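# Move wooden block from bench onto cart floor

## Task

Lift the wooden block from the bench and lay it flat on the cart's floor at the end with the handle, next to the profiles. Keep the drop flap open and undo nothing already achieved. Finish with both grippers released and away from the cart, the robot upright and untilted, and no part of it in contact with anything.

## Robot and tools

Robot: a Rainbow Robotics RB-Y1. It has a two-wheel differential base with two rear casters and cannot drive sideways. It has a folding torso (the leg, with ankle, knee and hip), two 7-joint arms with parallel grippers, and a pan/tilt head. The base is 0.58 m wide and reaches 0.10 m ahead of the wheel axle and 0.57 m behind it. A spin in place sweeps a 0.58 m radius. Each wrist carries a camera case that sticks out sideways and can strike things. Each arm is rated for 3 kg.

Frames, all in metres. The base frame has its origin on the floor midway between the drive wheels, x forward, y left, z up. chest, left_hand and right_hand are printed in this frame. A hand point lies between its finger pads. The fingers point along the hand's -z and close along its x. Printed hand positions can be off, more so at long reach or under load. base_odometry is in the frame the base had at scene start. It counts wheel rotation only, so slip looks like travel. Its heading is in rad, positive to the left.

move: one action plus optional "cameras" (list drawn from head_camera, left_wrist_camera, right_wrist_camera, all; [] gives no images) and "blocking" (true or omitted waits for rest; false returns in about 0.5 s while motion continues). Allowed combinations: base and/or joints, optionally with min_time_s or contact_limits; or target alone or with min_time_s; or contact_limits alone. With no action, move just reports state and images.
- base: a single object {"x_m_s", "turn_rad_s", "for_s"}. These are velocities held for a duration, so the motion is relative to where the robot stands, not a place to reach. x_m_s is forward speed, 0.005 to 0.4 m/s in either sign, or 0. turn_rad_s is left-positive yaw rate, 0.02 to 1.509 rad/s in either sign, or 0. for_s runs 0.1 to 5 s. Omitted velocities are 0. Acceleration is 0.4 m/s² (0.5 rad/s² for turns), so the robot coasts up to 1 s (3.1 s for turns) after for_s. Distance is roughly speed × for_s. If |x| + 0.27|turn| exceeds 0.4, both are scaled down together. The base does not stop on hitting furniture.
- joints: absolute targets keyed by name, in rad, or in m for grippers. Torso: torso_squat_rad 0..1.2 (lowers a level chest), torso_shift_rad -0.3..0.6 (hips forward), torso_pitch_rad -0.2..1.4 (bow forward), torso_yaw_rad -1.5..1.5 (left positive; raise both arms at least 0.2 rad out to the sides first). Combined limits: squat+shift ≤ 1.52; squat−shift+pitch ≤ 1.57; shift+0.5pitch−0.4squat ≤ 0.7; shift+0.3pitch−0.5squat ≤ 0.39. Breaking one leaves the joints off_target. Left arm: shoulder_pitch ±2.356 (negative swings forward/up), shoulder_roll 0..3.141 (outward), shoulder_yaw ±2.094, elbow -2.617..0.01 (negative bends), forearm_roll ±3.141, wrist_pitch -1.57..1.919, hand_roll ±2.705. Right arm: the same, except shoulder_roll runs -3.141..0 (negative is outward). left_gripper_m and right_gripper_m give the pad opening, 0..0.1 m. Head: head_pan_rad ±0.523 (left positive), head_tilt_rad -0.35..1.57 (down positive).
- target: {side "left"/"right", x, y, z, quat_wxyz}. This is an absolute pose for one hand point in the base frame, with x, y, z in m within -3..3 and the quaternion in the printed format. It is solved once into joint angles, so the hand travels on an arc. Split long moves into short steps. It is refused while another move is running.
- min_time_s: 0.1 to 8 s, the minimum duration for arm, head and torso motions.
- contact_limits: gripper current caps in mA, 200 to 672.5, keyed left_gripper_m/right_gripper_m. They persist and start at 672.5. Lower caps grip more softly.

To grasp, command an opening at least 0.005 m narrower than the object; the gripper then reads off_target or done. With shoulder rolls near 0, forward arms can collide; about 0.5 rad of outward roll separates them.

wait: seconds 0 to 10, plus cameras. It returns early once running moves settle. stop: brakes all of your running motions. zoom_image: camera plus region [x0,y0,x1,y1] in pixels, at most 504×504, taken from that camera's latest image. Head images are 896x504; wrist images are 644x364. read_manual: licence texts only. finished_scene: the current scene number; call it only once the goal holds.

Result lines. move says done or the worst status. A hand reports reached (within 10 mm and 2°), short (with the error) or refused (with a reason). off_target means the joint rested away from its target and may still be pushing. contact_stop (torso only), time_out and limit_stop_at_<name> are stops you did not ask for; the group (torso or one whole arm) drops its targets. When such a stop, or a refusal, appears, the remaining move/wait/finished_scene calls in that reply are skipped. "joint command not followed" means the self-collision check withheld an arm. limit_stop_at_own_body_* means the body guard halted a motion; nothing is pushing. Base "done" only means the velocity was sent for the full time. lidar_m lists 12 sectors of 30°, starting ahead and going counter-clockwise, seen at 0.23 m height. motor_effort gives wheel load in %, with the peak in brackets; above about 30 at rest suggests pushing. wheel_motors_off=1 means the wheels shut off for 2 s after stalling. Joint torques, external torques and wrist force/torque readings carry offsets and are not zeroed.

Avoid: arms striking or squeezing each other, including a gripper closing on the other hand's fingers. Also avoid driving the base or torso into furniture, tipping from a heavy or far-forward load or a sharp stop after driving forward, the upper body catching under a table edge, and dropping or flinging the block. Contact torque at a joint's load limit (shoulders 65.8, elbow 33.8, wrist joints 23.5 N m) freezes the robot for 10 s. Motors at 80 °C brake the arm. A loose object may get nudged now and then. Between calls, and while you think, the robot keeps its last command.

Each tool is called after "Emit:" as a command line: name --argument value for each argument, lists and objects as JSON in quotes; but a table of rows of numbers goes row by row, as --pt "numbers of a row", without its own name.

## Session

Emit:
move --joints '{"head_tilt_rad":0.9}' --cameras '["head_camera"]'

Emit:
move --joints '{"head_tilt_rad":0.6,"head_pan_rad":0.52}' --cameras '["head_camera"]'

Scene clock: 1.00 s.
Joint torques (N m): left_arm=[-1.56 -0.75 0.68 -0.48 -0.13 -0.55 -0.13] | right_arm=[-3.64 -0.59 -0.78 -1.41 0.04 -0.56 0]
External joint torques (N m): left_arm=[-0.17 -0.9 0.67 0.08 -0.14 -0.13 -0.12] | right_arm=[-0.04 0.53 -0.73 0.22 -0.02 0.03 -0.02]
Motor temperatures (°C): left_arm=[30 28 31 35 34 32 37] | right_arm=[34 30 31 30 35 36 34]
Wrist force (N): left_arm=[-0.1 1.3 -7.8] | right_arm=[-2.6 0.9 -4.7]
Wrist torque (N m): left_arm=[-0.30 0.15 0.11] | right_arm=[-0.08 -0.10 -0.10]
Wrist force, peak (N): left_arm=[0.1 1.6 -7.9] | right_arm=[-2.9 0.8 -5.4]
move: done
base_odometry: x=+0.000 y=+0.000 heading=+0.000
lidar_m: 0.74 1.04 1.57 4.56 1.51 1.06 1.01 1.09 1.44 3.61 1.10 0.79
base_status: not commanded
joint_positions: torso_squat_rad=+0.350 torso_shift_rad=+0.000 torso_pitch_rad=+0.000 torso_yaw_rad=+0.000 left_shoulder_pitch_rad=+0.037 left_shoulder_roll_rad=+0.004 left_shoulder_yaw_rad=-0.043 left_elbow_rad=-0.196 left_forearm_roll_rad=-0.014 left_wrist_pitch_rad=+0.002 left_hand_roll_rad=+0.027 left_gripper_m=+0.099 right_shoulder_pitch_rad=-0.040 right_shoulder_roll_rad=-0.021 right_shoulder_yaw_rad=-0.018 right_elbow_rad=-0.235 right_forearm_roll_rad=+0.049 right_wrist_pitch_rad=-0.014 right_hand_roll_rad=+0.035 right_gripper_m=+0.099 head_pan_rad=+0.000 head_tilt_rad=+0.900
joint_status: all done
wheel_motors_off: 0
motor_effort: left_wheel=+0(1) right_wheel=+0(2)
chest: x=-0.2280 y=+0.0001 z=+1.2475 quat_wxyz=(+1.000, +0.000, +0.000, +0.000) (m; base frame)
left_hand: x=-0.1598 y=+0.2200 z=+0.5653 quat_wxyz=(+0.997, +0.000, -0.079, -0.009) (m; base frame)
right_hand: x=-0.0823 y=-0.2360 z=+0.5770 quat_wxyz=(+0.989, -0.016, -0.142, +0.041) (m; base frame)
pictures: head_camera
camera_calibration:
head_camera: T_world_to_cam=[[-0.00752545, -0.999504, -0.0305734, 0.0419166], [-0.746479, 0.0259588, -0.664902, 0.860292], [0.665366, 0.0178187, -0.746305, 1.16253], [0, 0, 0, 1]] pos_world=[-0.131004, -0.00115113, 1.44089]

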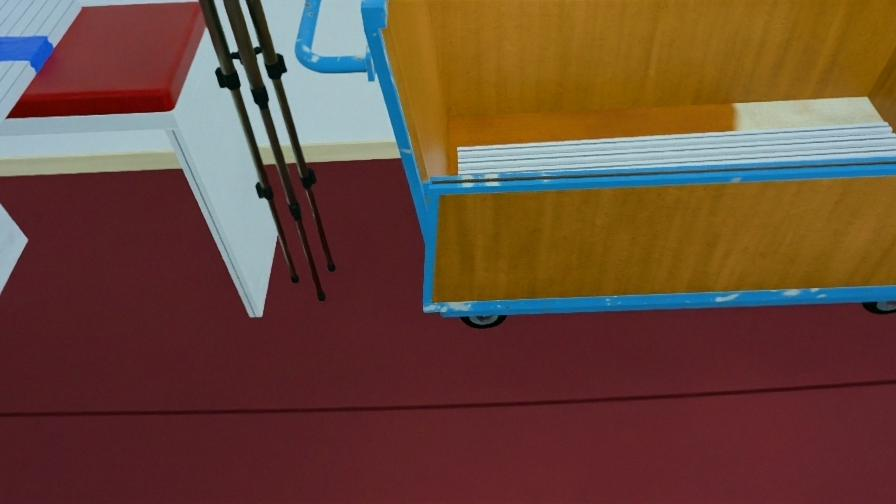

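Scene clock: 2.00 s.
Joint torques (N m): left_arm=[-1.64 -0.97 0.92 -0.58 -0.05 -0.7 -0.06] | right_arm=[-3.38 -0.49 -0.73 -1.49 -0.09 -0.58 -0.03]
External joint torques (N m): left_arm=[-0.26 -1.12 0.91 -0.03 -0.05 -0.28 -0.05] | right_arm=[0.22 0.63 -0.69 0.15 -0.15 0.01 -0.05]
Motor temperatures (°C): left_arm=[30 28 31 35 34 32 37] | right_arm=[34 30 31 30 35 36 34]
Wrist force (N): left_arm=[0.0 1.1 -7.6] | right_arm=[-2.7 1.0 -4.6]
Wrist torque (N m): left_arm=[-0.30 0.17 0.11] | right_arm=[-0.10 -0.12 -0.10]
Wrist force, peak (N): left_arm=[-0.7 1.3 -8.3] | right_arm=[-2.9 1.1 -5.3]
move: done
base_odometry: x=+0.000 y=+0.000 heading=+0.000
lidar_m: 0.73 1.03 1.56 4.57 1.51 1.07 1.02 1.08 1.44 3.62 1.08 0.79
base_status: not commanded
joint_positions: torso_squat_rad=+0.350 torso_shift_rad=+0.000 torso_pitch_rad=+0.000 torso_yaw_rad=+0.000 left_shoulder_pitch_rad=+0.037 left_shoulder_roll_rad=+0.004 left_shoulder_yaw_rad=-0.043 left_elbow_rad=-0.196 left_forearm_roll_rad=-0.014 left_wrist_pitch_rad=+0.002 left_hand_roll_rad=+0.027 left_gripper_m=+0.099 right_shoulder_pitch_rad=-0.040 right_shoulder_roll_rad=-0.021 right_shoulder_yaw_rad=-0.018 right_elbow_rad=-0.235 right_forearm_roll_rad=+0.049 right_wrist_pitch_rad=-0.014 right_hand_roll_rad=+0.035 right_gripper_m=+0.099 head_pan_rad=+0.520 head_tilt_rad=+0.600
joint_status: all done
wheel_motors_off: 0
motor_effort: left_wheel=+0(1) right_wheel=-1(2)
chest: x=-0.2280 y=+0.0001 z=+1.2475 quat_wxyz=(+1.000, +0.000, +0.000, +0.000) (m; base frame)
left_hand: x=-0.1598 y=+0.2200 z=+0.5653 quat_wxyz=(+0.997, +0.000, -0.079, -0.009) (m; base frame)
right_hand: x=-0.0823 y=-0.2360 z=+0.5770 quat_wxyz=(+0.989, -0.016, -0.142, +0.041) (m; base frame)
pictures: head_camera
camera_calibration:
head_camera: T_world_to_cam=[[0.498213, -0.866484, -0.0314502, 0.14729], [-0.461322, -0.234191, -0.855767, 1.19539], [0.734143, 0.440863, -0.516405, 0.843793], [0, 0, 0, 1]] pos_world=[-0.141388, 0.0355768, 1.46335]

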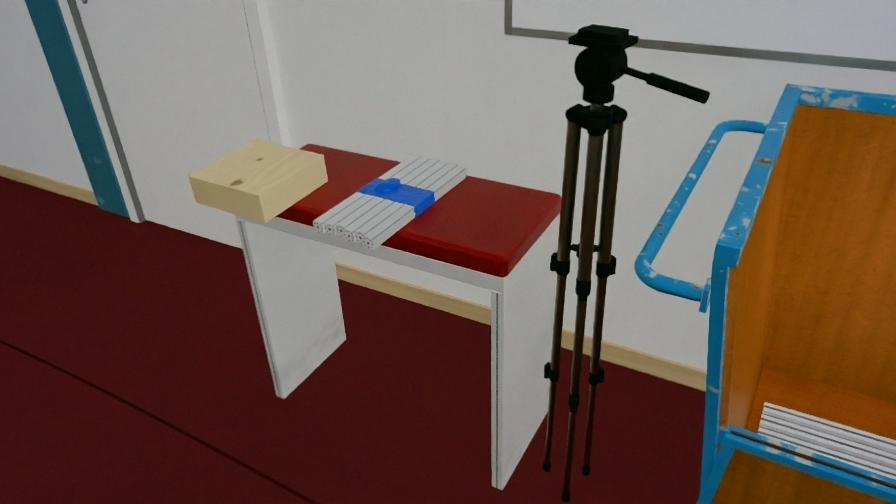

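Emit:
move --base '{"turn_rad_s":0.8,"for_s":1.9635}' --joints '{"head_pan_rad":0,"head_tilt_rad":0.7,"torso_squat_rad":0.35,"torso_shift_rad":0.2,"torso_pitch_rad":0.6,"left_gripper_m":0,"right_gripper_m":0,"left_shoulder_pitch_rad":-0.455,"left_shoulder_roll_rad":0.25,"left_shoulder_yaw_rad":-0.2,"left_elbow_rad":-1.367,"left_forearm_roll_rad":0.098,"left_wrist_pitch_rad":1.174,"left_hand_roll_rad":1.942,"right_shoulder_pitch_rad":-0.686,"right_shoulder_roll_rad":-0.2,"right_shoulder_yaw_rad":0.611,"right_elbow_rad":-1.161,"right_forearm_roll_rad":-0.091,"right_wrist_pitch_rad":1.17,"right_hand_roll_rad":-2.363}' --min_time_s 3 --cameras '["head_camera"]'

Emit:
move --base '{"x_m_s":0.3,"for_s":3.83}' --joints '{"left_shoulder_pitch_rad":-0.47,"left_shoulder_roll_rad":0.34,"left_shoulder_yaw_rad":-0.101,"left_elbow_rad":-2.097,"left_forearm_roll_rad":0.275,"left_wrist_pitch_rad":1.899,"left_hand_roll_rad":1.965,"right_shoulder_pitch_rad":-0.7,"right_shoulder_roll_rad":-0.314,"right_shoulder_yaw_rad":0.491,"right_elbow_rad":-1.975,"right_forearm_roll_rad":-0.27,"right_wrist_pitch_rad":1.904,"right_hand_roll_rad":-2.373}' --min_time_s 3 --cameras '[]'

Emit:
move --base '{"turn_rad_s":-0.8,"for_s":1.9635}' --joints '{"head_tilt_rad":0.4}' --cameras '["head_camera"]'

Scene clock: 21.03 s.
Joint torques (N m): left_arm=[-5.34 1.38 1.39 -7.57 0.21 -0.09 0.12] | right_arm=[-8.15 0.2 -0.62 -6.86 -0.04 0.19 0.11]
External joint torques (N m): left_arm=[0.36 -0.88 -0.15 -0.1 0.25 -0.06 0.13] | right_arm=[-0.04 -1.19 0.63 -0.07 -0.29 0.13 0.1]
Motor temperatures (°C): left_arm=[30 28 31 35 34 32 37] | right_arm=[34 30 31 30 35 36 34]
Wrist force (N): left_arm=[0.9 1.8 -7.2] | right_arm=[-1.9 0.3 -5.4]
Wrist torque (N m): left_arm=[-0.33 0.20 0.09] | right_arm=[-0.01 -0.06 -0.06]
Wrist force, peak (N): left_arm=[0.3 1.5 -8.7] | right_arm=[-2.9 1.1 -5.5]
move: done
base_odometry: x=+0.000 y=+0.000 heading=+1.573
lidar_m: 4.38 1.50 1.07 1.02 1.06 1.44 3.73 1.09 0.79 0.76 1.03 1.55
base_status: done (sent for 1.97 of 1.97 s)
joint_positions: torso_squat_rad=+0.350 torso_shift_rad=+0.200 torso_pitch_rad=+0.600 torso_yaw_rad=+0.000 left_shoulder_pitch_rad=-0.455 left_shoulder_roll_rad=+0.250 left_shoulder_yaw_rad=-0.200 left_elbow_rad=-1.367 left_forearm_roll_rad=+0.098 left_wrist_pitch_rad=+1.174 left_hand_roll_rad=+1.942 left_gripper_m=+0.000 right_shoulder_pitch_rad=-0.686 right_shoulder_roll_rad=-0.200 right_shoulder_yaw_rad=+0.611 right_elbow_rad=-1.161 right_forearm_roll_rad=-0.091 right_wrist_pitch_rad=+1.170 right_hand_roll_rad=-2.363 right_gripper_m=+0.000 head_pan_rad=+0.000 head_tilt_rad=+0.700
joint_status: all done
wheel_motors_off: 0
motor_effort: left_wheel=-3(30) right_wheel=+14(54)
chest: x=+0.0773 y=+0.0001 z=+1.1803 quat_wxyz=(+0.955, +0.000, +0.295, +0.000) (m; base frame)
left_hand: x=+0.3316 y=+0.2167 z=+0.6144 quat_wxyz=(+0.698, +0.016, -0.026, +0.716) (m; base frame)
right_hand: x=+0.3319 y=-0.1000 z=+0.6059 quat_wxyz=(+0.705, -0.019, -0.031, -0.708) (m; base frame)
pictures: head_camera
camera_calibration:
head_camera: T_world_to_cam=[[-0.0188358, -0.999504, -0.0252341, 0.0366755], [-0.946438, 0.0259611, -0.32184, 0.677927], [0.322335, 0.0178204, -0.946458, 1.13963], [0, 0, 0, 1]] pos_world=[0.274963, -0.00125112, 1.29772]

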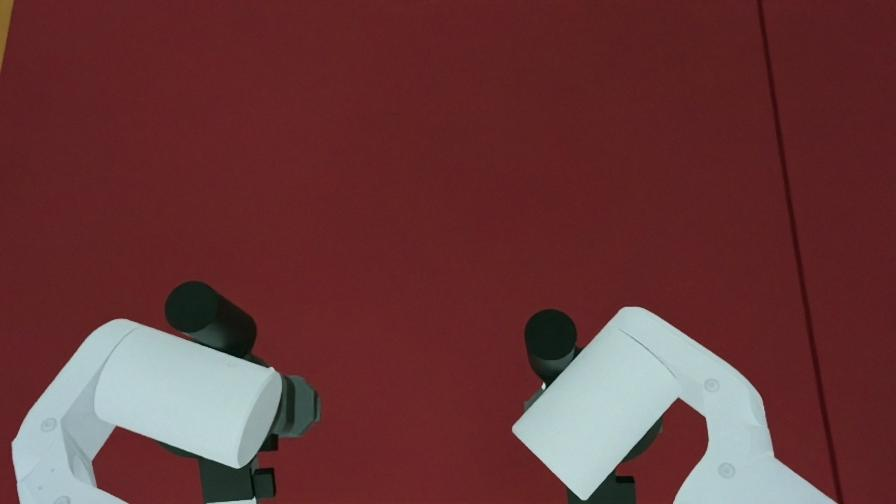

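Scene clock: 25.93 s.
Joint torques (N m): left_arm=[-6.19 2.52 4.43 -8.28 0.22 0.07 0.32] | right_arm=[-9.55 -0.54 -4.07 -9.1 -0.21 0.13 -0.33]
External joint torques (N m): left_arm=[0.78 -0.68 1.88 0.16 0.14 0.11 0.32] | right_arm=[-0.18 -0.64 -1.6 -1.11 -0.35 0.14 -0.33]
Motor temperatures (°C): left_arm=[30 28 31 35 34 32 37] | right_arm=[34 30 31 30 35 36 34]
Wrist force (N): left_arm=[0.5 1.8 -8.2] | right_arm=[-1.4 0.7 -5.4]
Wrist torque (N m): left_arm=[-0.35 0.07 0.11] | right_arm=[-0.02 -0.02 -0.09]
Wrist force, peak (N): left_arm=[1.1 1.7 -8.8] | right_arm=[-1.8 0.6 -5.6]
move: done
base_odometry: x=-0.002 y=+1.150 heading=+1.573
lidar_m: 4.45 1.52 1.10 1.04 1.09 1.45 3.84 1.31 1.08 0.91 1.55 2.08
base_status: done (sent for 3.83 of 3.83 s)
joint_positions: torso_squat_rad=+0.350 torso_shift_rad=+0.200 torso_pitch_rad=+0.600 torso_yaw_rad=+0.000 left_shoulder_pitch_rad=-0.470 left_shoulder_roll_rad=+0.340 left_shoulder_yaw_rad=-0.101 left_elbow_rad=-2.097 left_forearm_roll_rad=+0.275 left_wrist_pitch_rad=+1.899 left_hand_roll_rad=+1.965 left_gripper_m=+0.000 right_shoulder_pitch_rad=-0.700 right_shoulder_roll_rad=-0.314 right_shoulder_yaw_rad=+0.491 right_elbow_rad=-1.975 right_forearm_roll_rad=-0.270 right_wrist_pitch_rad=+1.904 right_hand_roll_rad=-2.373 right_gripper_m=+0.000 head_pan_rad=+0.000 head_tilt_rad=+0.700
joint_status: all done
wheel_motors_off: 0
motor_effort: left_wheel=+7(29) right_wheel=-6(44)
chest: x=+0.0774 y=+0.0001 z=+1.1803 quat_wxyz=(+0.955, +0.000, +0.296, +0.000) (m; base frame)
left_hand: x=+0.3600 y=+0.2048 z=+0.8024 quat_wxyz=(+0.707, +0.000, +0.000, +0.707) (m; base frame)
right_hand: x=+0.3597 y=-0.0875 z=+0.8028 quat_wxyz=(+0.707, +0.000, +0.001, -0.707) (m; base frame)
pictures: none
No camera images: "cameras" was empty.

Scene clock: 29.87 s.
Joint torques (N m): left_arm=[-6.46 2.33 3.52 -8.47 0.27 -0.16 0.3] | right_arm=[-9.46 -0.48 -3.64 -8.89 -0.07 0.25 -0.33]
External joint torques (N m): left_arm=[0.51 -0.88 0.97 -0.04 0.2 -0.12 0.3] | right_arm=[-0.09 -0.58 -1.17 -0.9 -0.22 0.26 -0.33]
Motor temperatures (°C): left_arm=[30 28 31 36 34 32 37] | right_arm=[34 30 31 30 35 36 34]
Wrist force (N): left_arm=[1.1 1.0 -7.9] | right_arm=[-1.2 0.9 -5.1]
Wrist torque (N m): left_arm=[-0.25 0.20 0.13] | right_arm=[-0.05 -0.01 -0.07]
Wrist force, peak (N): left_arm=[1.4 1.4 -8.3] | right_arm=[-1.6 0.9 -5.7]
move: done
base_odometry: x=-0.002 y=+1.150 heading=+0.001
lidar_m: 0.90 1.55 2.06 4.45 1.55 1.10 1.05 1.10 1.47 3.67 1.29 1.07
base_status: done (sent for 1.97 of 1.97 s)
joint_positions: torso_squat_rad=+0.350 torso_shift_rad=+0.200 torso_pitch_rad=+0.600 torso_yaw_rad=+0.000 left_shoulder_pitch_rad=-0.470 left_shoulder_roll_rad=+0.340 left_shoulder_yaw_rad=-0.101 left_elbow_rad=-2.097 left_forearm_roll_rad=+0.275 left_wrist_pitch_rad=+1.899 left_hand_roll_rad=+1.965 left_gripper_m=+0.000 right_shoulder_pitch_rad=-0.700 right_shoulder_roll_rad=-0.314 right_shoulder_yaw_rad=+0.491 right_elbow_rad=-1.975 right_forearm_roll_rad=-0.270 right_wrist_pitch_rad=+1.904 right_hand_roll_rad=-2.373 right_gripper_m=+0.000 head_pan_rad=+0.000 head_tilt_rad=+0.400
joint_status: all done
wheel_motors_off: 0
motor_effort: left_wheel=+16(35) right_wheel=-4(35)
chest: x=+0.0774 y=+0.0001 z=+1.1803 quat_wxyz=(+0.955, +0.000, +0.296, +0.000) (m; base frame)
left_hand: x=+0.3600 y=+0.2049 z=+0.8024 quat_wxyz=(+0.707, +0.000, +0.000, +0.707) (m; base frame)
right_hand: x=+0.3597 y=-0.0875 z=+0.8028 quat_wxyz=(+0.707, +0.000, +0.001, -0.707) (m; base frame)
pictures: head_camera
camera_calibration:
head_camera: T_world_to_cam=[[-0.0105462, -0.999504, -0.0296727, 0.0408638], [-0.809164, 0.0259647, -0.587009, 1.00282], [0.587488, 0.0178194, -0.809036, 0.901079], [0, 0, 0, 1]] pos_world=[0.282505, -0.00125111, 1.31888]

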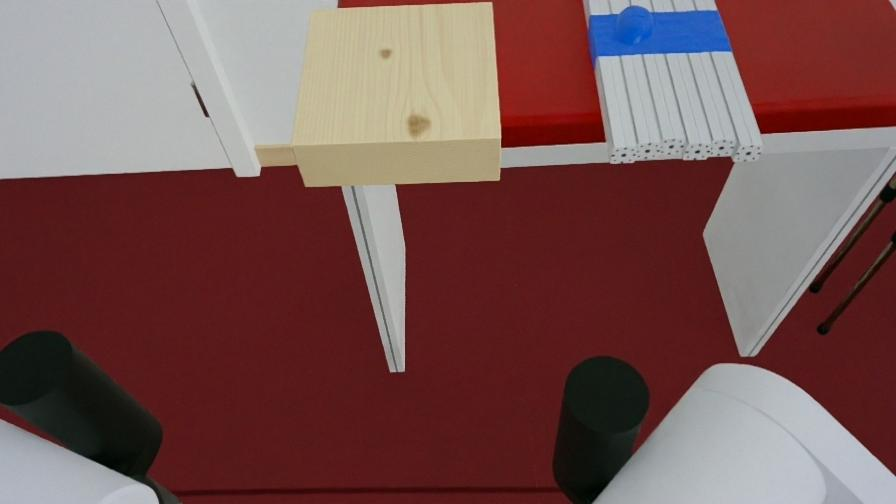

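Emit:
move --base '{"x_m_s":0.2,"for_s":2.8}' --joints '{"head_tilt_rad":0.7}'

Scene clock: 36.17 s.
Joint torques (N m): left_arm=[-8.51 1.23 3.42 -8.78 0.42 -1.39 0.24] | right_arm=[-9.73 -0.46 -3.53 -8.81 -0.06 0.15 -0.15]
External joint torques (N m): left_arm=[-1.55 -1.98 0.87 -0.35 0.34 -1.36 0.24] | right_arm=[-0.36 -0.56 -1.06 -0.82 -0.21 0.16 -0.15]
Motor temperatures (°C): left_arm=[30 28 31 36 34 32 37] | right_arm=[34 30 31 30 35 36 34]
Wrist force (N): left_arm=[4.1 4.1 -7.1] | right_arm=[-1.4 1.0 -5.2]
Wrist torque (N m): left_arm=[-0.28 0.15 0.14] | right_arm=[-0.10 -0.03 -0.06]
Wrist force, peak (N): left_arm=[4.5 12.7 -4.6] | right_arm=[-1.2 0.7 -6.1]
move: done
base_odometry: x=+0.558 y=+1.150 heading=+0.001
lidar_m: 0.62 0.35 1.28 3.35 2.37 1.69 1.61 1.67 2.22 1.06 0.65 0.79
base_status: done (sent for 2.8 of 2.8 s)
joint_positions: torso_squat_rad=+0.350 torso_shift_rad=+0.200 torso_pitch_rad=+0.600 torso_yaw_rad=+0.000 left_shoulder_pitch_rad=-0.470 left_shoulder_roll_rad=+0.340 left_shoulder_yaw_rad=-0.101 left_elbow_rad=-2.097 left_forearm_roll_rad=+0.275 left_wrist_pitch_rad=+1.899 left_hand_roll_rad=+1.965 left_gripper_m=+0.000 right_shoulder_pitch_rad=-0.700 right_shoulder_roll_rad=-0.314 right_shoulder_yaw_rad=+0.491 right_elbow_rad=-1.975 right_forearm_roll_rad=-0.270 right_wrist_pitch_rad=+1.904 right_hand_roll_rad=-2.373 right_gripper_m=+0.000 head_pan_rad=+0.000 head_tilt_rad=+0.700
joint_status: all done
wheel_motors_off: 0
motor_effort: left_wheel=+2(45) right_wheel=+0(27)
chest: x=+0.0773 y=+0.0001 z=+1.1803 quat_wxyz=(+0.955, +0.000, +0.295, +0.000) (m; base frame)
left_hand: x=+0.3597 y=+0.2052 z=+0.8023 quat_wxyz=(+0.707, +0.000, +0.000, +0.707) (m; base frame)
right_hand: x=+0.3597 y=-0.0875 z=+0.8029 quat_wxyz=(+0.707, +0.000, +0.001, -0.707) (m; base frame)
pictures: head_camera, left_wrist_camera, right_wrist_camera
camera_calibration:
head_camera: T_world_to_cam=[[-0.0188396, -0.999504, -0.0252353, 0.036778], [-0.946438, 0.0259651, -0.321839, 0.677924], [0.322335, 0.0178203, -0.946458, 1.13963], [0, 0, 0, 1]] pos_world=[0.274963, -0.00115111, 1.29772]
left_wrist_camera: T_world_to_cam=[[-0.0261836, 0.999622, -0.00832767, -0.189565], [0.888331, 0.0270873, 0.458404, -0.663834], [0.458457, 0.00460492, -0.888705, 0.619688], [0, 0, 0, 1]] pos_world=[0.30064, 0.204621, 0.853445]
right_wrist_camera: T_world_to_cam=[[-0.0301197, 0.999224, -0.0253842, 0.117329], [0.861627, 0.0388279, 0.506054, -0.685776], [0.506647, -0.00662953, -0.862128, 0.581598], [0, 0, 0, 1]] pos_world=[0.299753, -0.0867555, 0.85143]

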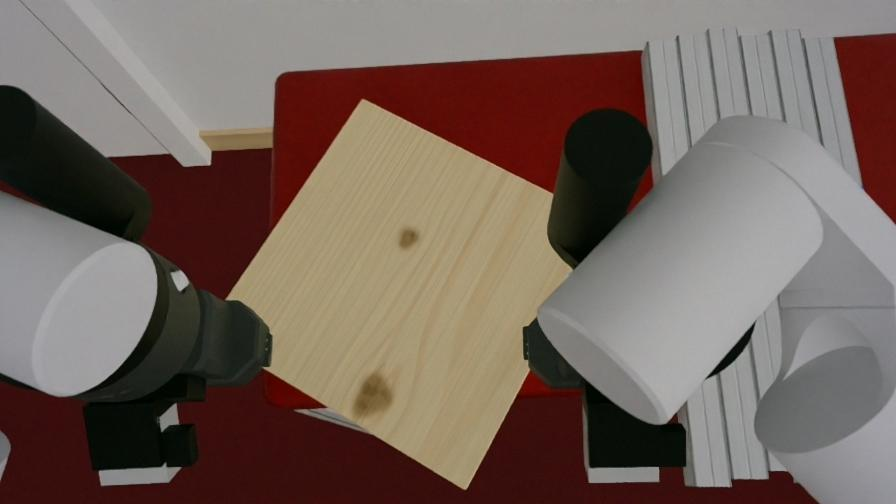

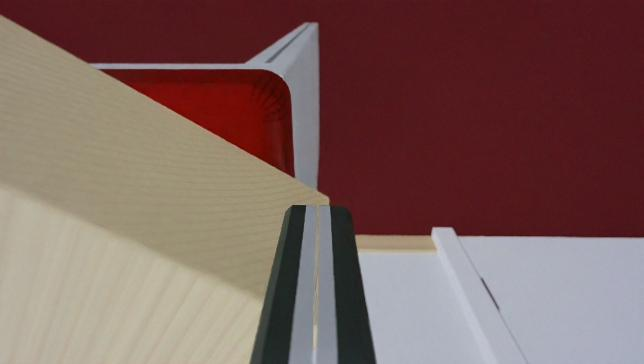

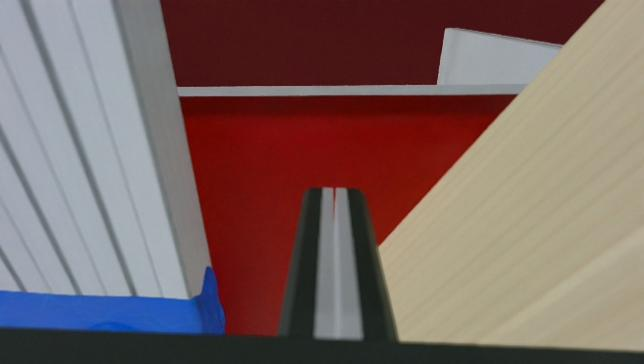

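Emit:
move --target '{"side":"right","x":0.36,"y":-0.1,"z":0.9,"quat_wxyz":[0.7071,0,0,-0.7071]}' --min_time_s 1.5 --cameras '[]'

Emit:
move --target '{"side":"left","x":0.28,"y":0.2,"z":0.803,"quat_wxyz":[0.7071,0,0,0.7071]}' --min_time_s 1.5 --cameras '[]'

Emit:
move --target '{"side":"left","x":0.285,"y":0.08,"z":0.803,"quat_wxyz":[0.7071,0,0,0.7071]}' --min_time_s 1.5 --cameras '["head_camera","left_wrist_camera"]'

Scene clock: 50.17 s.
Joint torques (N m): left_arm=[-8.64 1.22 3.39 -8.85 0.38 -1.45 0.25] | right_arm=[-12.6 -5.78 -4.42 -6.74 -0.21 0 0.02]
External joint torques (N m): left_arm=[-1.68 -2 0.84 -0.42 0.3 -1.41 0.25] | right_arm=[-1.56 -1.2 1.34 -0.8 -0.27 0.25 0.03]
Motor temperatures (°C): left_arm=[30 28 31 36 34 32 37] | right_arm=[34 30 31 31 35 36 34]
Wrist force (N): left_arm=[4.8 4.0 -6.1] | right_arm=[0.0 0.5 -4.9]
Wrist torque (N m): left_arm=[-0.19 0.16 0.11] | right_arm=[-0.02 0.06 -0.05]
Wrist force, peak (N): left_arm=[4.9 5.5 -6.9] | right_arm=[-1.7 0.7 -5.8]
move: short
base_odometry: x=+0.558 y=+1.150 heading=+0.001
lidar_m: 0.61 0.35 1.29 3.36 2.38 1.70 1.61 1.69 2.22 1.06 0.65 0.78
base_status: not commanded
joint_positions: torso_squat_rad=+0.350 torso_shift_rad=+0.200 torso_pitch_rad=+0.600 torso_yaw_rad=+0.000 left_shoulder_pitch_rad=-0.470 left_shoulder_roll_rad=+0.340 left_shoulder_yaw_rad=-0.101 left_elbow_rad=-2.097 left_forearm_roll_rad=+0.275 left_wrist_pitch_rad=+1.899 left_hand_roll_rad=+1.965 left_gripper_m=+0.000 right_shoulder_pitch_rad=-0.920 right_shoulder_roll_rad=-0.700 right_shoulder_yaw_rad=+0.544 right_elbow_rad=-2.278 right_forearm_roll_rad=-0.839 right_wrist_pitch_rad=+1.919 right_hand_roll_rad=-2.705 right_gripper_m=+0.000 head_pan_rad=+0.000 head_tilt_rad=+0.700
joint_status: all done
wheel_motors_off: 0
motor_effort: left_wheel=+1(2) right_wheel=+1(2)
chest: x=+0.0773 y=+0.0001 z=+1.1803 quat_wxyz=(+0.955, +0.000, +0.295, +0.000) (m; base frame)
left_hand: x=+0.3597 y=+0.2052 z=+0.8023 quat_wxyz=(+0.707, +0.000, +0.000, +0.707) (m; base frame)
right_hand: x=+0.3602 y=-0.1002 z=+0.8996 quat_wxyz=(+0.733, +0.047, +0.040, -0.677) (m; base frame)
right_hand_status: short (checked arc, as near as the solve gets, planned for 1.5 s): 1 mm and 8.4 deg off. The place is met; only the turn is off.
pictures: none
No camera images: "cameras" was empty.

Scene clock: 52.00 s.
Joint torques (N m): left_arm=[-1.44 2.05 1.2 -8.73 -0.41 -0.64 0.31] | right_arm=[-12.87 -5.67 -4.5 -6.72 -0.14 -0.15 -0.16]
External joint torques (N m): left_arm=[0.7 -0.14 -0.55 -0.08 -0.49 -0.6 0.32] | right_arm=[-1.83 -1.09 1.26 -0.77 -0.2 0.09 -0.16]
Motor temperatures (°C): left_arm=[30 28 31 36 34 32 37] | right_arm=[34 30 31 31 35 36 34]
Wrist force (N): left_arm=[1.0 1.7 -7.3] | right_arm=[0.1 0.8 -5.2]
Wrist torque (N m): left_arm=[-0.35 0.15 0.11] | right_arm=[-0.11 0.13 -0.05]
Wrist force, peak (N): left_arm=[4.1 5.1 -6.5] | right_arm=[0.0 0.7 -5.5]
move: done
base_odometry: x=+0.558 y=+1.150 heading=+0.001
lidar_m: 0.62 0.36 1.29 3.36 2.37 1.68 1.61 1.67 2.23 1.05 0.66 0.79
base_status: not commanded
joint_positions: torso_squat_rad=+0.350 torso_shift_rad=+0.200 torso_pitch_rad=+0.600 torso_yaw_rad=+0.000 left_shoulder_pitch_rad=-0.191 left_shoulder_roll_rad=+0.353 left_shoulder_yaw_rad=-0.208 left_elbow_rad=-2.339 left_forearm_roll_rad=+0.204 left_wrist_pitch_rad=+1.848 left_hand_roll_rad=+2.024 left_gripper_m=+0.000 right_shoulder_pitch_rad=-0.920 right_shoulder_roll_rad=-0.700 right_shoulder_yaw_rad=+0.544 right_elbow_rad=-2.278 right_forearm_roll_rad=-0.839 right_wrist_pitch_rad=+1.919 right_hand_roll_rad=-2.705 right_gripper_m=+0.000 head_pan_rad=+0.000 head_tilt_rad=+0.700
joint_status: all done
wheel_motors_off: 0
motor_effort: left_wheel=+1(2) right_wheel=+1(3)
chest: x=+0.0773 y=+0.0001 z=+1.1803 quat_wxyz=(+0.955, +0.000, +0.295, +0.000) (m; base frame)
left_hand: x=+0.2801 y=+0.2000 z=+0.8030 quat_wxyz=(+0.707, +0.000, +0.000, +0.707) (m; base frame)
left_hand_status: reached (checked arc, planned for 1.5 s): 0 mm and 0.0 deg off.
right_hand: x=+0.3602 y=-0.1002 z=+0.8995 quat_wxyz=(+0.733, +0.047, +0.040, -0.677) (m; base frame)
pictures: none
No camera images: "cameras" was empty.

Scene clock: 53.83 s.
Joint torques (N m): left_arm=[-4.92 -3.99 -0.51 -7.62 -0.19 0.09 0.22] | right_arm=[-12.57 -5.31 -4.52 -6.73 -0.15 -0.21 -0.08]
External joint torques (N m): left_arm=[-0.43 -0.58 -0.04 1.1 -0.28 0.16 0.22] | right_arm=[-1.53 -0.72 1.23 -0.79 -0.22 0.04 -0.07]
Motor temperatures (°C): left_arm=[30 28 31 36 34 32 37] | right_arm=[34 30 31 31 35 36 34]
Wrist force (N): left_arm=[1.0 1.2 -7.4] | right_arm=[-0.2 0.7 -5.3]
Wrist torque (N m): left_arm=[-0.26 0.21 0.09] | right_arm=[-0.04 0.06 -0.06]
Wrist force, peak (N): left_arm=[1.3 1.8 -8.4] | right_arm=[-0.4 0.9 -5.6]
move: done
base_odometry: x=+0.558 y=+1.150 heading=+0.001
lidar_m: 0.62 0.35 1.28 3.36 2.37 1.69 1.61 1.68 2.23 1.06 0.67 0.78
base_status: not commanded
joint_positions: torso_squat_rad=+0.350 torso_shift_rad=+0.200 torso_pitch_rad=+0.600 torso_yaw_rad=+0.000 left_shoulder_pitch_rad=-0.373 left_shoulder_roll_rad=+0.141 left_shoulder_yaw_rad=-0.529 left_elbow_rad=-2.190 left_forearm_roll_rad=-0.053 left_wrist_pitch_rad=+1.919 left_hand_roll_rad=+2.214 left_gripper_m=+0.000 right_shoulder_pitch_rad=-0.920 right_shoulder_roll_rad=-0.700 right_shoulder_yaw_rad=+0.544 right_elbow_rad=-2.278 right_forearm_roll_rad=-0.839 right_wrist_pitch_rad=+1.919 right_hand_roll_rad=-2.705 right_gripper_m=+0.000 head_pan_rad=+0.000 head_tilt_rad=+0.700
joint_status: all done
wheel_motors_off: 0
motor_effort: left_wheel=+1(2) right_wheel=+1(2)
chest: x=+0.0773 y=+0.0001 z=+1.1803 quat_wxyz=(+0.955, +0.000, +0.295, +0.000) (m; base frame)
left_hand: x=+0.2847 y=+0.0801 z=+0.8034 quat_wxyz=(+0.707, -0.008, -0.001, +0.707) (m; base frame)
left_hand_status: reached (checked arc, planned for 1.5 s): 1 mm and 0.9 deg off.
right_hand: x=+0.3602 y=-0.1002 z=+0.8995 quat_wxyz=(+0.733, +0.047, +0.040, -0.677) (m; base frame)
pictures: head_camera, left_wrist_camera
camera_calibration:
head_camera: T_world_to_cam=[[-0.0188396, -0.999504, -0.0252353, 0.036778], [-0.946438, 0.0259651, -0.321839, 0.677924], [0.322335, 0.0178203, -0.946458, 1.13963], [0, 0, 0, 1]] pos_world=[0.274963, -0.00115111, 1.29772]
left_wrist_camera: T_world_to_cam=[[-0.0260711, 0.999485, -0.0186863, -0.058255], [0.882325, 0.031794, 0.469565, -0.601925], [0.469917, -0.00424533, -0.8827, 0.648256], [0, 0, 0, 1]] pos_world=[0.224949, 0.0801147, 0.85377]

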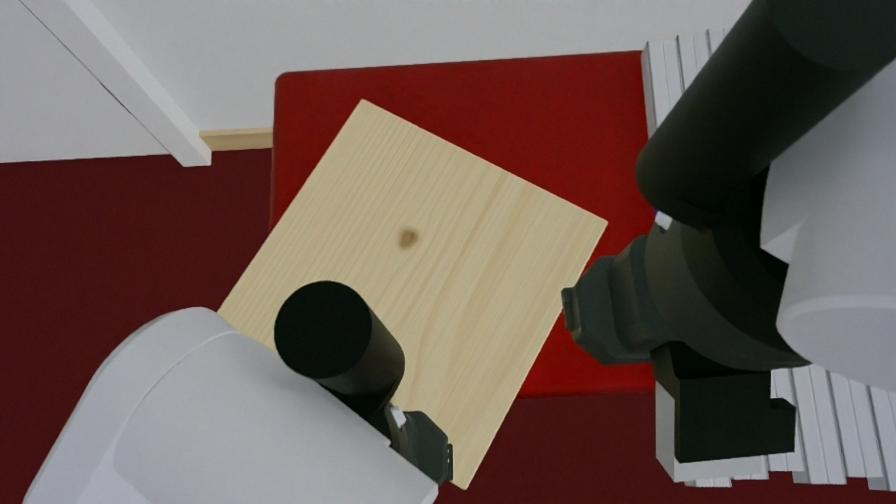

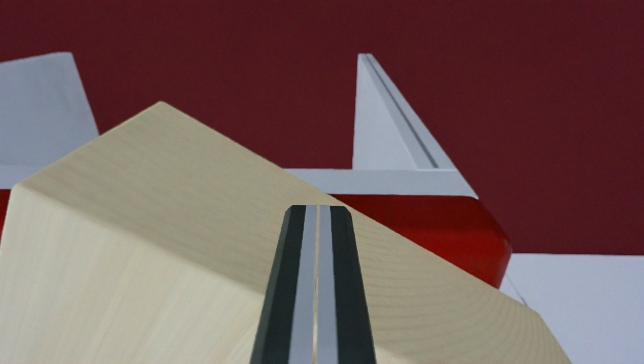

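Emit:
move --target '{"side":"left","x":0.292,"y":0.03,"z":0.803,"quat_wxyz":[0.7071,0,0,0.7071]}' --min_time_s 2 --cameras '[]'

Emit:
move --target '{"side":"left","x":0.292,"y":-0.01,"z":0.803,"quat_wxyz":[0.7071,0,0,0.7071]}' --min_time_s 2 --cameras '["head_camera","left_wrist_camera"]'

Scene clock: 57.50 s.
Joint torques (N m): left_arm=[-8.76 -8.26 -1.56 -8.95 -0.6 -1.76 0.31] | right_arm=[-12.83 -5.75 -4.56 -6.83 -0.19 -0.12 -0.25]
External joint torques (N m): left_arm=[-3.09 -2.04 -0.17 -0.31 -0.69 -1.69 0.31] | right_arm=[-1.79 -1.16 1.2 -0.89 -0.25 0.13 -0.24]
Motor temperatures (°C): left_arm=[30 28 31 36 34 32 37] | right_arm=[34 30 31 31 35 36 34]
Wrist force (N): left_arm=[4.0 6.5 -10.7] | right_arm=[-0.2 0.3 -4.8]
Wrist torque (N m): left_arm=[-0.24 0.20 0.05] | right_arm=[-0.02 0.07 -0.03]
Wrist force, peak (N): left_arm=[4.0 6.5 -10.7] | right_arm=[-0.7 1.2 -5.4]
move: done
base_odometry: x=+0.558 y=+1.150 heading=+0.001
lidar_m: 0.62 0.36 1.29 3.34 2.37 1.70 1.60 1.68 2.24 1.04 0.66 0.78
base_status: not commanded
joint_positions: torso_squat_rad=+0.350 torso_shift_rad=+0.200 torso_pitch_rad=+0.600 torso_yaw_rad=+0.000 left_shoulder_pitch_rad=-0.448 left_shoulder_roll_rad=+0.007 left_shoulder_yaw_rad=-0.588 left_elbow_rad=-2.054 left_forearm_roll_rad=-0.147 left_wrist_pitch_rad=+1.919 left_hand_roll_rad=+2.245 left_gripper_m=+0.000 right_shoulder_pitch_rad=-0.920 right_shoulder_roll_rad=-0.700 right_shoulder_yaw_rad=+0.544 right_elbow_rad=-2.278 right_forearm_roll_rad=-0.839 right_wrist_pitch_rad=+1.919 right_hand_roll_rad=-2.705 right_gripper_m=+0.000 head_pan_rad=+0.000 head_tilt_rad=+0.700
joint_status: all done
wheel_motors_off: 0
motor_effort: left_wheel=+1(2) right_wheel=+1(2)
chest: x=+0.0773 y=+0.0001 z=+1.1803 quat_wxyz=(+0.955, +0.000, +0.295, +0.000) (m; base frame)
left_hand: x=+0.2910 y=+0.0304 z=+0.8029 quat_wxyz=(+0.707, -0.007, +0.000, +0.707) (m; base frame)
left_hand_status: reached (checked arc, planned for 2.0 s): 1 mm and 0.8 deg off.
right_hand: x=+0.3602 y=-0.1002 z=+0.8995 quat_wxyz=(+0.733, +0.047, +0.040, -0.677) (m; base frame)
pictures: none
No camera images: "cameras" was empty.

Scene clock: 57.80 s.
Joint torques (N m): left_arm=[-8.66 -8.48 -1.69 -8.94 -0.51 -1.78 0.25] | right_arm=[-13.1 -5.62 -4.48 -6.75 -0.2 -0.02 -0.16]
External joint torques (N m): left_arm=[-2.98 -2.27 -0.3 -0.3 -0.6 -1.71 0.25] | right_arm=[-2.06 -1.03 1.28 -0.8 -0.27 0.22 -0.15]
Motor temperatures (°C): left_arm=[30 28 31 36 34 32 37] | right_arm=[34 30 31 31 35 36 34]
Wrist force (N): left_arm=[3.8 6.2 -9.6] | right_arm=[-0.3 0.2 -5.0]
Wrist torque (N m): left_arm=[-0.26 0.20 0.10] | right_arm=[0.00 0.05 -0.06]
Wrist force, peak (N): left_arm=[3.7 6.8 -10.1] | right_arm=[-0.5 0.5 -5.4]
move: refused
base_odometry: x=+0.558 y=+1.150 heading=+0.001
lidar_m: 0.63 0.36 1.28 3.36 2.39 1.67 1.61 1.67 2.23 1.05 0.66 0.79
base_status: not commanded
joint_positions: torso_squat_rad=+0.350 torso_shift_rad=+0.200 torso_pitch_rad=+0.600 torso_yaw_rad=+0.000 left_shoulder_pitch_rad=-0.448 left_shoulder_roll_rad=+0.007 left_shoulder_yaw_rad=-0.588 left_elbow_rad=-2.054 left_forearm_roll_rad=-0.147 left_wrist_pitch_rad=+1.919 left_hand_roll_rad=+2.245 left_gripper_m=+0.000 right_shoulder_pitch_rad=-0.920 right_shoulder_roll_rad=-0.700 right_shoulder_yaw_rad=+0.544 right_elbow_rad=-2.278 right_forearm_roll_rad=-0.839 right_wrist_pitch_rad=+1.919 right_hand_roll_rad=-2.705 right_gripper_m=+0.000 head_pan_rad=+0.000 head_tilt_rad=+0.700
joint_status: not commanded
wheel_motors_off: 0
motor_effort: left_wheel=+1(2) right_wheel=+1(2)
chest: x=+0.0773 y=+0.0001 z=+1.1803 quat_wxyz=(+0.955, +0.000, +0.295, +0.000) (m; base frame)
left_hand: x=+0.2910 y=+0.0304 z=+0.8029 quat_wxyz=(+0.707, -0.007, +0.000, +0.707) (m; base frame)
left_hand_status: refused: the posture found for that pose stands 8 mm from the other arm (limit 20 mm). Nothing moved. The solve starts from where the arm stands: from another posture it may find a clear one.
right_hand: x=+0.3602 y=-0.1002 z=+0.8995 quat_wxyz=(+0.733, +0.047, +0.040, -0.677) (m; base frame)
pictures: head_camera, left_wrist_camera
camera_calibration:
head_camera: T_world_to_cam=[[-0.0188396, -0.999504, -0.0252353, 0.036778], [-0.946438, 0.0259651, -0.321839, 0.677924], [0.322335, 0.0178203, -0.946458, 1.13963], [0, 0, 0, 1]] pos_world=[0.274963, -0.00115111, 1.29772]
left_wrist_camera: T_world_to_cam=[[-0.0263179, 0.999471, -0.0190869, -0.00791932], [0.883284, 0.0321907, 0.467731, -0.604557], [0.468099, -0.00454948, -0.883665, 0.645889], [0, 0, 0, 1]] pos_world=[0.231447, 0.0303147, 0.853368]

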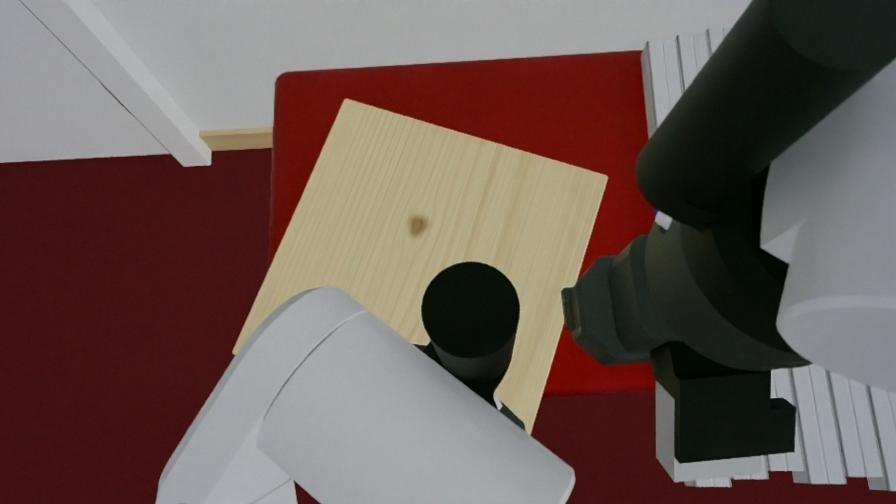

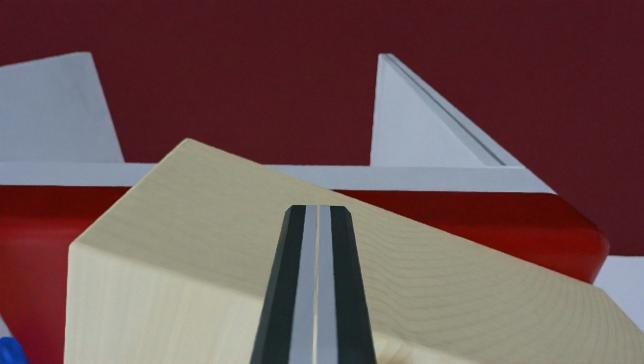

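Emit:
move --target '{"side":"right","x":0.42,"y":-0.15,"z":0.9,"quat_wxyz":[0.733,0.047,0.04,-0.677]}' --min_time_s 1 --cameras '[]'

Emit:
move --target '{"side":"left","x":0.297,"y":-0.015,"z":0.803,"quat_wxyz":[0.7071,0,0,0.7071]}' --min_time_s 2 --cameras '["head_camera","left_wrist_camera"]'

Scene clock: 60.60 s.
Joint torques (N m): left_arm=[-8.51 -8.25 -1.7 -8.98 -0.47 -1.82 0.24] | right_arm=[-14.02 -8.47 -8.3 -5.43 -0.21 -0.2 0.08]
External joint torques (N m): left_arm=[-2.83 -2.03 -0.31 -0.34 -0.56 -1.75 0.24] | right_arm=[-1.51 -0.9 -1.34 0.08 -0.25 0.02 0.09]
Motor temperatures (°C): left_arm=[30 28 31 36 34 32 37] | right_arm=[34 30 31 31 35 36 34]
Wrist force (N): left_arm=[4.7 7.1 -9.0] | right_arm=[-0.6 0.4 -5.4]
Wrist torque (N m): left_arm=[-0.28 0.18 0.08] | right_arm=[-0.01 0.02 -0.05]
Wrist force, peak (N): left_arm=[3.9 6.2 -10.7] | right_arm=[-0.1 0.5 -5.6]
move: done
base_odometry: x=+0.558 y=+1.150 heading=+0.001
lidar_m: 0.63 0.36 1.30 3.34 2.37 1.70 1.61 1.68 2.25 1.06 0.65 0.77
base_status: not commanded
joint_positions: torso_squat_rad=+0.350 torso_shift_rad=+0.200 torso_pitch_rad=+0.600 torso_yaw_rad=+0.000 left_shoulder_pitch_rad=-0.448 left_shoulder_roll_rad=+0.007 left_shoulder_yaw_rad=-0.588 left_elbow_rad=-2.054 left_forearm_roll_rad=-0.147 left_wrist_pitch_rad=+1.919 left_hand_roll_rad=+2.245 left_gripper_m=+0.000 right_shoulder_pitch_rad=-0.939 right_shoulder_roll_rad=-0.812 right_shoulder_yaw_rad=+0.398 right_elbow_rad=-2.095 right_forearm_roll_rad=-0.949 right_wrist_pitch_rad=+1.829 right_hand_roll_rad=-2.488 right_gripper_m=+0.000 head_pan_rad=+0.000 head_tilt_rad=+0.700
joint_status: all done
wheel_motors_off: 0
motor_effort: left_wheel=+1(2) right_wheel=+1(2)
chest: x=+0.0773 y=+0.0001 z=+1.1803 quat_wxyz=(+0.955, +0.000, +0.295, +0.000) (m; base frame)
left_hand: x=+0.2910 y=+0.0303 z=+0.8029 quat_wxyz=(+0.707, -0.007, +0.000, +0.707) (m; base frame)
right_hand: x=+0.4193 y=-0.1502 z=+0.9005 quat_wxyz=(+0.732, +0.048, +0.039, -0.678) (m; base frame)
right_hand_status: reached (checked arc, planned for 1.0 s): 1 mm and 0.2 deg off.
pictures: none
No camera images: "cameras" was empty.

Scene clock: 62.93 s.
Joint torques (N m): left_arm=[-8.03 -8.31 -1.07 -7.5 0.34 -0.81 0.29] | right_arm=[-14.06 -8.39 -7.93 -5.47 -0.27 -0.19 -0.04]
External joint torques (N m): left_arm=[-0.64 -0.7 -0.44 1.21 0.25 -0.73 0.29] | right_arm=[-1.55 -0.83 -0.97 0.05 -0.31 0.03 -0.03]
Motor temperatures (°C): left_arm=[30 28 31 36 34 32 37] | right_arm=[34 30 31 31 35 36 34]
Wrist force (N): left_arm=[1.2 1.3 -7.6] | right_arm=[-0.4 0.6 -4.6]
Wrist torque (N m): left_arm=[-0.29 0.23 0.07] | right_arm=[-0.06 0.03 -0.09]
Wrist force, peak (N): left_arm=[4.9 6.4 -10.0] | right_arm=[-0.6 0.6 -5.4]
move: done
base_odometry: x=+0.558 y=+1.150 heading=+0.001
lidar_m: 0.61 0.37 1.29 3.34 2.39 1.68 1.61 1.67 2.23 1.07 0.65 0.78
base_status: not commanded
joint_positions: torso_squat_rad=+0.350 torso_shift_rad=+0.200 torso_pitch_rad=+0.600 torso_yaw_rad=+0.000 left_shoulder_pitch_rad=-0.610 left_shoulder_roll_rad=+0.000 left_shoulder_yaw_rad=-0.692 left_elbow_rad=-1.908 left_forearm_roll_rad=-0.066 left_wrist_pitch_rad=+1.919 left_hand_roll_rad=+2.437 left_gripper_m=+0.000 right_shoulder_pitch_rad=-0.939 right_shoulder_roll_rad=-0.812 right_shoulder_yaw_rad=+0.398 right_elbow_rad=-2.095 right_forearm_roll_rad=-0.949 right_wrist_pitch_rad=+1.829 right_hand_roll_rad=-2.488 right_gripper_m=+0.000 head_pan_rad=+0.000 head_tilt_rad=+0.700
joint_status: all done
wheel_motors_off: 0
motor_effort: left_wheel=+1(2) right_wheel=+1(3)
chest: x=+0.0773 y=+0.0001 z=+1.1803 quat_wxyz=(+0.955, +0.000, +0.295, +0.000) (m; base frame)
left_hand: x=+0.2969 y=-0.0143 z=+0.8033 quat_wxyz=(+0.707, -0.007, +0.000, +0.707) (m; base frame)
left_hand_status: reached (checked arc, planned for 2.0 s): 1 mm and 0.9 deg off.
right_hand: x=+0.4193 y=-0.1502 z=+0.9005 quat_wxyz=(+0.732, +0.048, +0.039, -0.678) (m; base frame)
pictures: head_camera, left_wrist_camera
camera_calibration:
head_camera: T_world_to_cam=[[-0.0188396, -0.999504, -0.0252353, 0.036778], [-0.946438, 0.0259651, -0.321839, 0.677924], [0.322335, 0.0178203, -0.946458, 1.13963], [0, 0, 0, 1]] pos_world=[0.274963, -0.00115111, 1.29772]
left_wrist_camera: T_world_to_cam=[[-0.0269198, 0.999453, -0.0192249, 0.0370751], [0.882783, 0.0327917, 0.468636, -0.609031], [0.469009, -0.00435584, -0.883182, 0.642612], [0, 0, 0, 1]] pos_world=[0.237249, -0.0142846, 0.85367]

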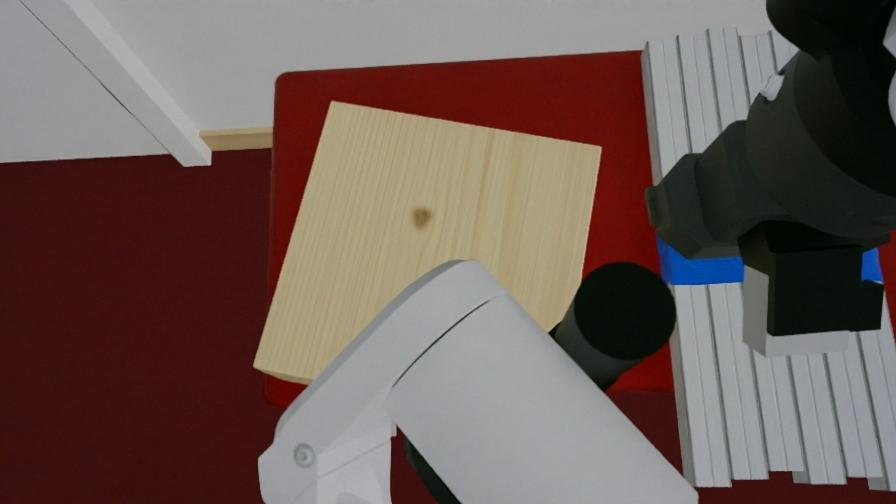

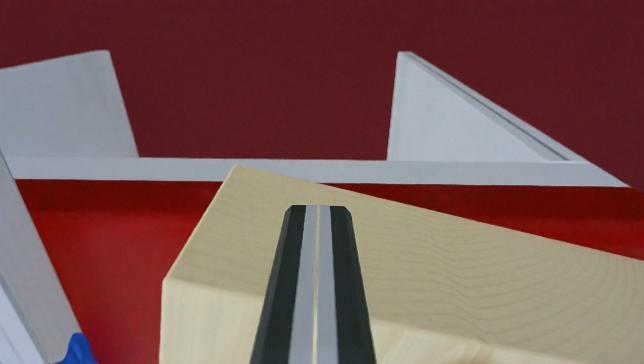

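Emit:
move --target '{"side":"left","x":0.28,"y":-0.05,"z":0.803,"quat_wxyz":[0.7071,0,0,0.7071]}' --min_time_s 1 --cameras '[]'

Emit:
move --target '{"side":"left","x":0.328,"y":-0.05,"z":0.803,"quat_wxyz":[0.7071,0,0,0.7071]}' --min_time_s 2 --cameras '["head_camera"]'

Scene clock: 69.43 s.
Joint torques (N m): left_arm=[-8.05 -9 -0.1 -7.67 0.24 -0.59 0.24] | right_arm=[-13.85 -8.82 -7.64 -5.48 -0.22 -0.23 0.07]
External joint torques (N m): left_arm=[-0.08 -0.28 -0.36 1.07 0.13 -0.53 0.24] | right_arm=[-1.35 -1.26 -0.69 0.03 -0.25 -0.01 0.08]
Motor temperatures (°C): left_arm=[30 28 31 36 34 32 37] | right_arm=[34 30 31 30 35 36 34]
Wrist force (N): left_arm=[1.1 1.4 -7.3] | right_arm=[-0.3 0.3 -4.9]
Wrist torque (N m): left_arm=[-0.32 0.21 0.10] | right_arm=[-0.01 0.06 -0.08]
Wrist force, peak (N): left_arm=[1.5 1.2 -8.6] | right_arm=[-0.5 0.7 -5.6]
move: done
base_odometry: x=+0.558 y=+1.150 heading=+0.001
lidar_m: 0.63 0.35 1.29 3.34 2.38 1.68 1.60 1.67 2.24 1.06 0.65 0.77
base_status: not commanded
joint_positions: torso_squat_rad=+0.350 torso_shift_rad=+0.200 torso_pitch_rad=+0.600 torso_yaw_rad=+0.000 left_shoulder_pitch_rad=-0.724 left_shoulder_roll_rad=+0.000 left_shoulder_yaw_rad=-0.829 left_elbow_rad=-1.813 left_forearm_roll_rad=+0.026 left_wrist_pitch_rad=+1.917 left_hand_roll_rad=+2.640 left_gripper_m=+0.000 right_shoulder_pitch_rad=-0.939 right_shoulder_roll_rad=-0.812 right_shoulder_yaw_rad=+0.398 right_elbow_rad=-2.095 right_forearm_roll_rad=-0.949 right_wrist_pitch_rad=+1.829 right_hand_roll_rad=-2.488 right_gripper_m=+0.000 head_pan_rad=+0.000 head_tilt_rad=+0.700
joint_status: all done
wheel_motors_off: 0
motor_effort: left_wheel=+1(2) right_wheel=+1(3)
chest: x=+0.0773 y=+0.0001 z=+1.1803 quat_wxyz=(+0.955, +0.000, +0.295, +0.000) (m; base frame)
left_hand: x=+0.2801 y=-0.0493 z=+0.8032 quat_wxyz=(+0.707, -0.001, +0.000, +0.707) (m; base frame)
left_hand_status: reached (checked arc, planned for 1.0 s): 1 mm and 0.2 deg off.
right_hand: x=+0.4193 y=-0.1502 z=+0.9005 quat_wxyz=(+0.732, +0.048, +0.039, -0.678) (m; base frame)
pictures: none
No camera images: "cameras" was empty.

Scene clock: 71.77 s.
Joint torques (N m): left_arm=[-12.63 -5.87 4.5 -8.03 -0.87 -1.09 -0.31] | right_arm=[-13.86 -8.92 -8.03 -5.5 -0.32 -0.23 -0.01]
External joint torques (N m): left_arm=[-2.07 1.89 3.46 0.71 -0.98 -1.04 -0.31] | right_arm=[-1.35 -1.36 -1.07 0.01 -0.35 -0.01 0]
Motor temperatures (°C): left_arm=[30 28 31 36 34 32 37] | right_arm=[34 30 31 30 35 36 34]
Wrist force (N): left_arm=[0.6 6.7 -8.6] | right_arm=[-0.7 0.6 -5.3]
Wrist torque (N m): left_arm=[-0.26 0.21 0.05] | right_arm=[-0.03 -0.01 -0.07]
Wrist force, peak (N): left_arm=[-2.5 9.3 -7.9] | right_arm=[-0.3 0.8 -5.7]
move: done
base_odometry: x=+0.558 y=+1.150 heading=+0.001
lidar_m: 0.62 0.36 1.29 3.35 2.38 1.67 1.61 1.68 2.22 1.05 0.66 0.77
base_status: not commanded
joint_positions: torso_squat_rad=+0.350 torso_shift_rad=+0.200 torso_pitch_rad=+0.600 torso_yaw_rad=+0.000 left_shoulder_pitch_rad=-0.855 left_shoulder_roll_rad=-0.001 left_shoulder_yaw_rad=-0.721 left_elbow_rad=-1.689 left_forearm_roll_rad=+0.107 left_wrist_pitch_rad=+1.887 left_hand_roll_rad=+2.589 left_gripper_m=+0.000 right_shoulder_pitch_rad=-0.939 right_shoulder_roll_rad=-0.812 right_shoulder_yaw_rad=+0.398 right_elbow_rad=-2.095 right_forearm_roll_rad=-0.949 right_wrist_pitch_rad=+1.829 right_hand_roll_rad=-2.488 right_gripper_m=+0.000 head_pan_rad=+0.000 head_tilt_rad=+0.700
joint_status: all done
wheel_motors_off: 0
motor_effort: left_wheel=+1(1) right_wheel=+3(5)
chest: x=+0.0773 y=+0.0001 z=+1.1804 quat_wxyz=(+0.955, +0.000, +0.295, +0.000) (m; base frame)
left_hand: x=+0.3274 y=-0.0500 z=+0.8033 quat_wxyz=(+0.707, +0.000, +0.000, +0.707) (m; base frame)
left_hand_status: reached (checked arc, planned for 2.0 s): 1 mm and 0.1 deg off.
right_hand: x=+0.4193 y=-0.1502 z=+0.9005 quat_wxyz=(+0.732, +0.048, +0.039, -0.678) (m; base frame)
pictures: head_camera
camera_calibration:
head_camera: T_world_to_cam=[[-0.0188358, -0.999504, -0.0252341, 0.0367735], [-0.946438, 0.0259611, -0.32184, 0.677829], [0.322335, 0.0178204, -0.946458, 1.13966], [0, 0, 0, 1]] pos_world=[0.274863, -0.00115112, 1.29772]

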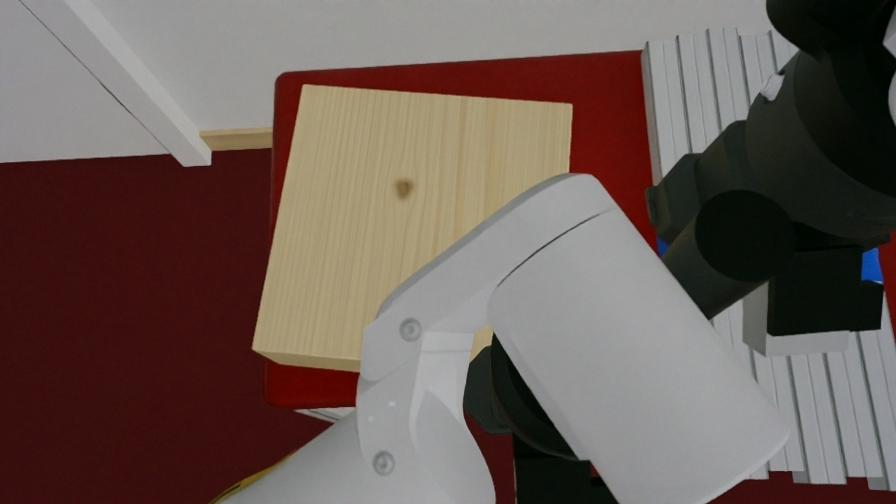

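Emit:
move --target '{"side":"left","x":0.348,"y":-0.05,"z":0.803,"quat_wxyz":[0.7071,0,0,0.7071]}' --min_time_s 1.5 --cameras '["head_camera"]'

Emit:
move --target '{"side":"left","x":0.29,"y":-0.04,"z":0.803,"quat_wxyz":[0.7071,0,0,0.7071]}' --min_time_s 1 --cameras '["head_camera"]'

Scene clock: 73.90 s.
Joint torques (N m): left_arm=[-12.66 -5.59 4.37 -8.18 -0.95 -1.2 -0.31] | right_arm=[-14.18 -8.75 -8 -5.56 -0.28 -0.21 0.11]
External joint torques (N m): left_arm=[-2.1 2.18 3.32 0.56 -1.06 -1.14 -0.31] | right_arm=[-1.68 -1.19 -1.04 -0.04 -0.32 0 0.11]
Motor temperatures (°C): left_arm=[30 28 31 36 34 32 37] | right_arm=[34 30 31 30 35 36 34]
Wrist force (N): left_arm=[0.3 6.4 -8.9] | right_arm=[-0.4 0.3 -5.0]
Wrist torque (N m): left_arm=[-0.17 0.15 0.05] | right_arm=[0.00 0.05 -0.08]
Wrist force, peak (N): left_arm=[0.3 6.8 -9.8] | right_arm=[-0.3 0.9 -5.7]
move: refused
base_odometry: x=+0.558 y=+1.150 heading=+0.001
lidar_m: 0.62 0.35 1.30 3.34 2.38 1.68 1.60 1.68 2.23 1.05 0.66 0.77
base_status: not commanded
joint_positions: torso_squat_rad=+0.350 torso_shift_rad=+0.200 torso_pitch_rad=+0.600 torso_yaw_rad=+0.000 left_shoulder_pitch_rad=-0.855 left_shoulder_roll_rad=-0.001 left_shoulder_yaw_rad=-0.721 left_elbow_rad=-1.689 left_forearm_roll_rad=+0.107 left_wrist_pitch_rad=+1.887 left_hand_roll_rad=+2.589 left_gripper_m=+0.000 right_shoulder_pitch_rad=-0.939 right_shoulder_roll_rad=-0.812 right_shoulder_yaw_rad=+0.398 right_elbow_rad=-2.095 right_forearm_roll_rad=-0.949 right_wrist_pitch_rad=+1.829 right_hand_roll_rad=-2.488 right_gripper_m=+0.000 head_pan_rad=+0.000 head_tilt_rad=+0.700
joint_status: not commanded
wheel_motors_off: 0
motor_effort: left_wheel=+1(1) right_wheel=+2(3)
chest: x=+0.0773 y=+0.0001 z=+1.1804 quat_wxyz=(+0.955, +0.000, +0.295, +0.000) (m; base frame)
left_hand: x=+0.3274 y=-0.0500 z=+0.8033 quat_wxyz=(+0.707, +0.000, +0.000, +0.707) (m; base frame)
left_hand_status: refused: the posture found for that pose stands 12 mm from the other arm (limit 20 mm). Nothing moved. The solve starts from where the arm stands: from another posture it may find a clear one.
right_hand: x=+0.4193 y=-0.1502 z=+0.9005 quat_wxyz=(+0.732, +0.048, +0.039, -0.678) (m; base frame)
pictures: head_camera
camera_calibration:
head_camera: T_world_to_cam=[[-0.0188358, -0.999504, -0.0252341, 0.0367735], [-0.946438, 0.0259611, -0.32184, 0.677829], [0.322335, 0.0178204, -0.946458, 1.13966], [0, 0, 0, 1]] pos_world=[0.274863, -0.00115112, 1.29772]

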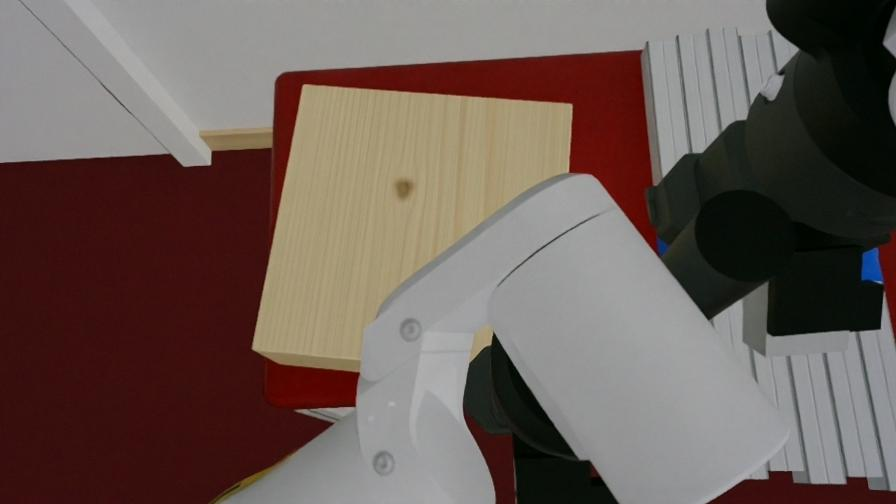

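not run: a stop that you did not command came earlier in this reply.


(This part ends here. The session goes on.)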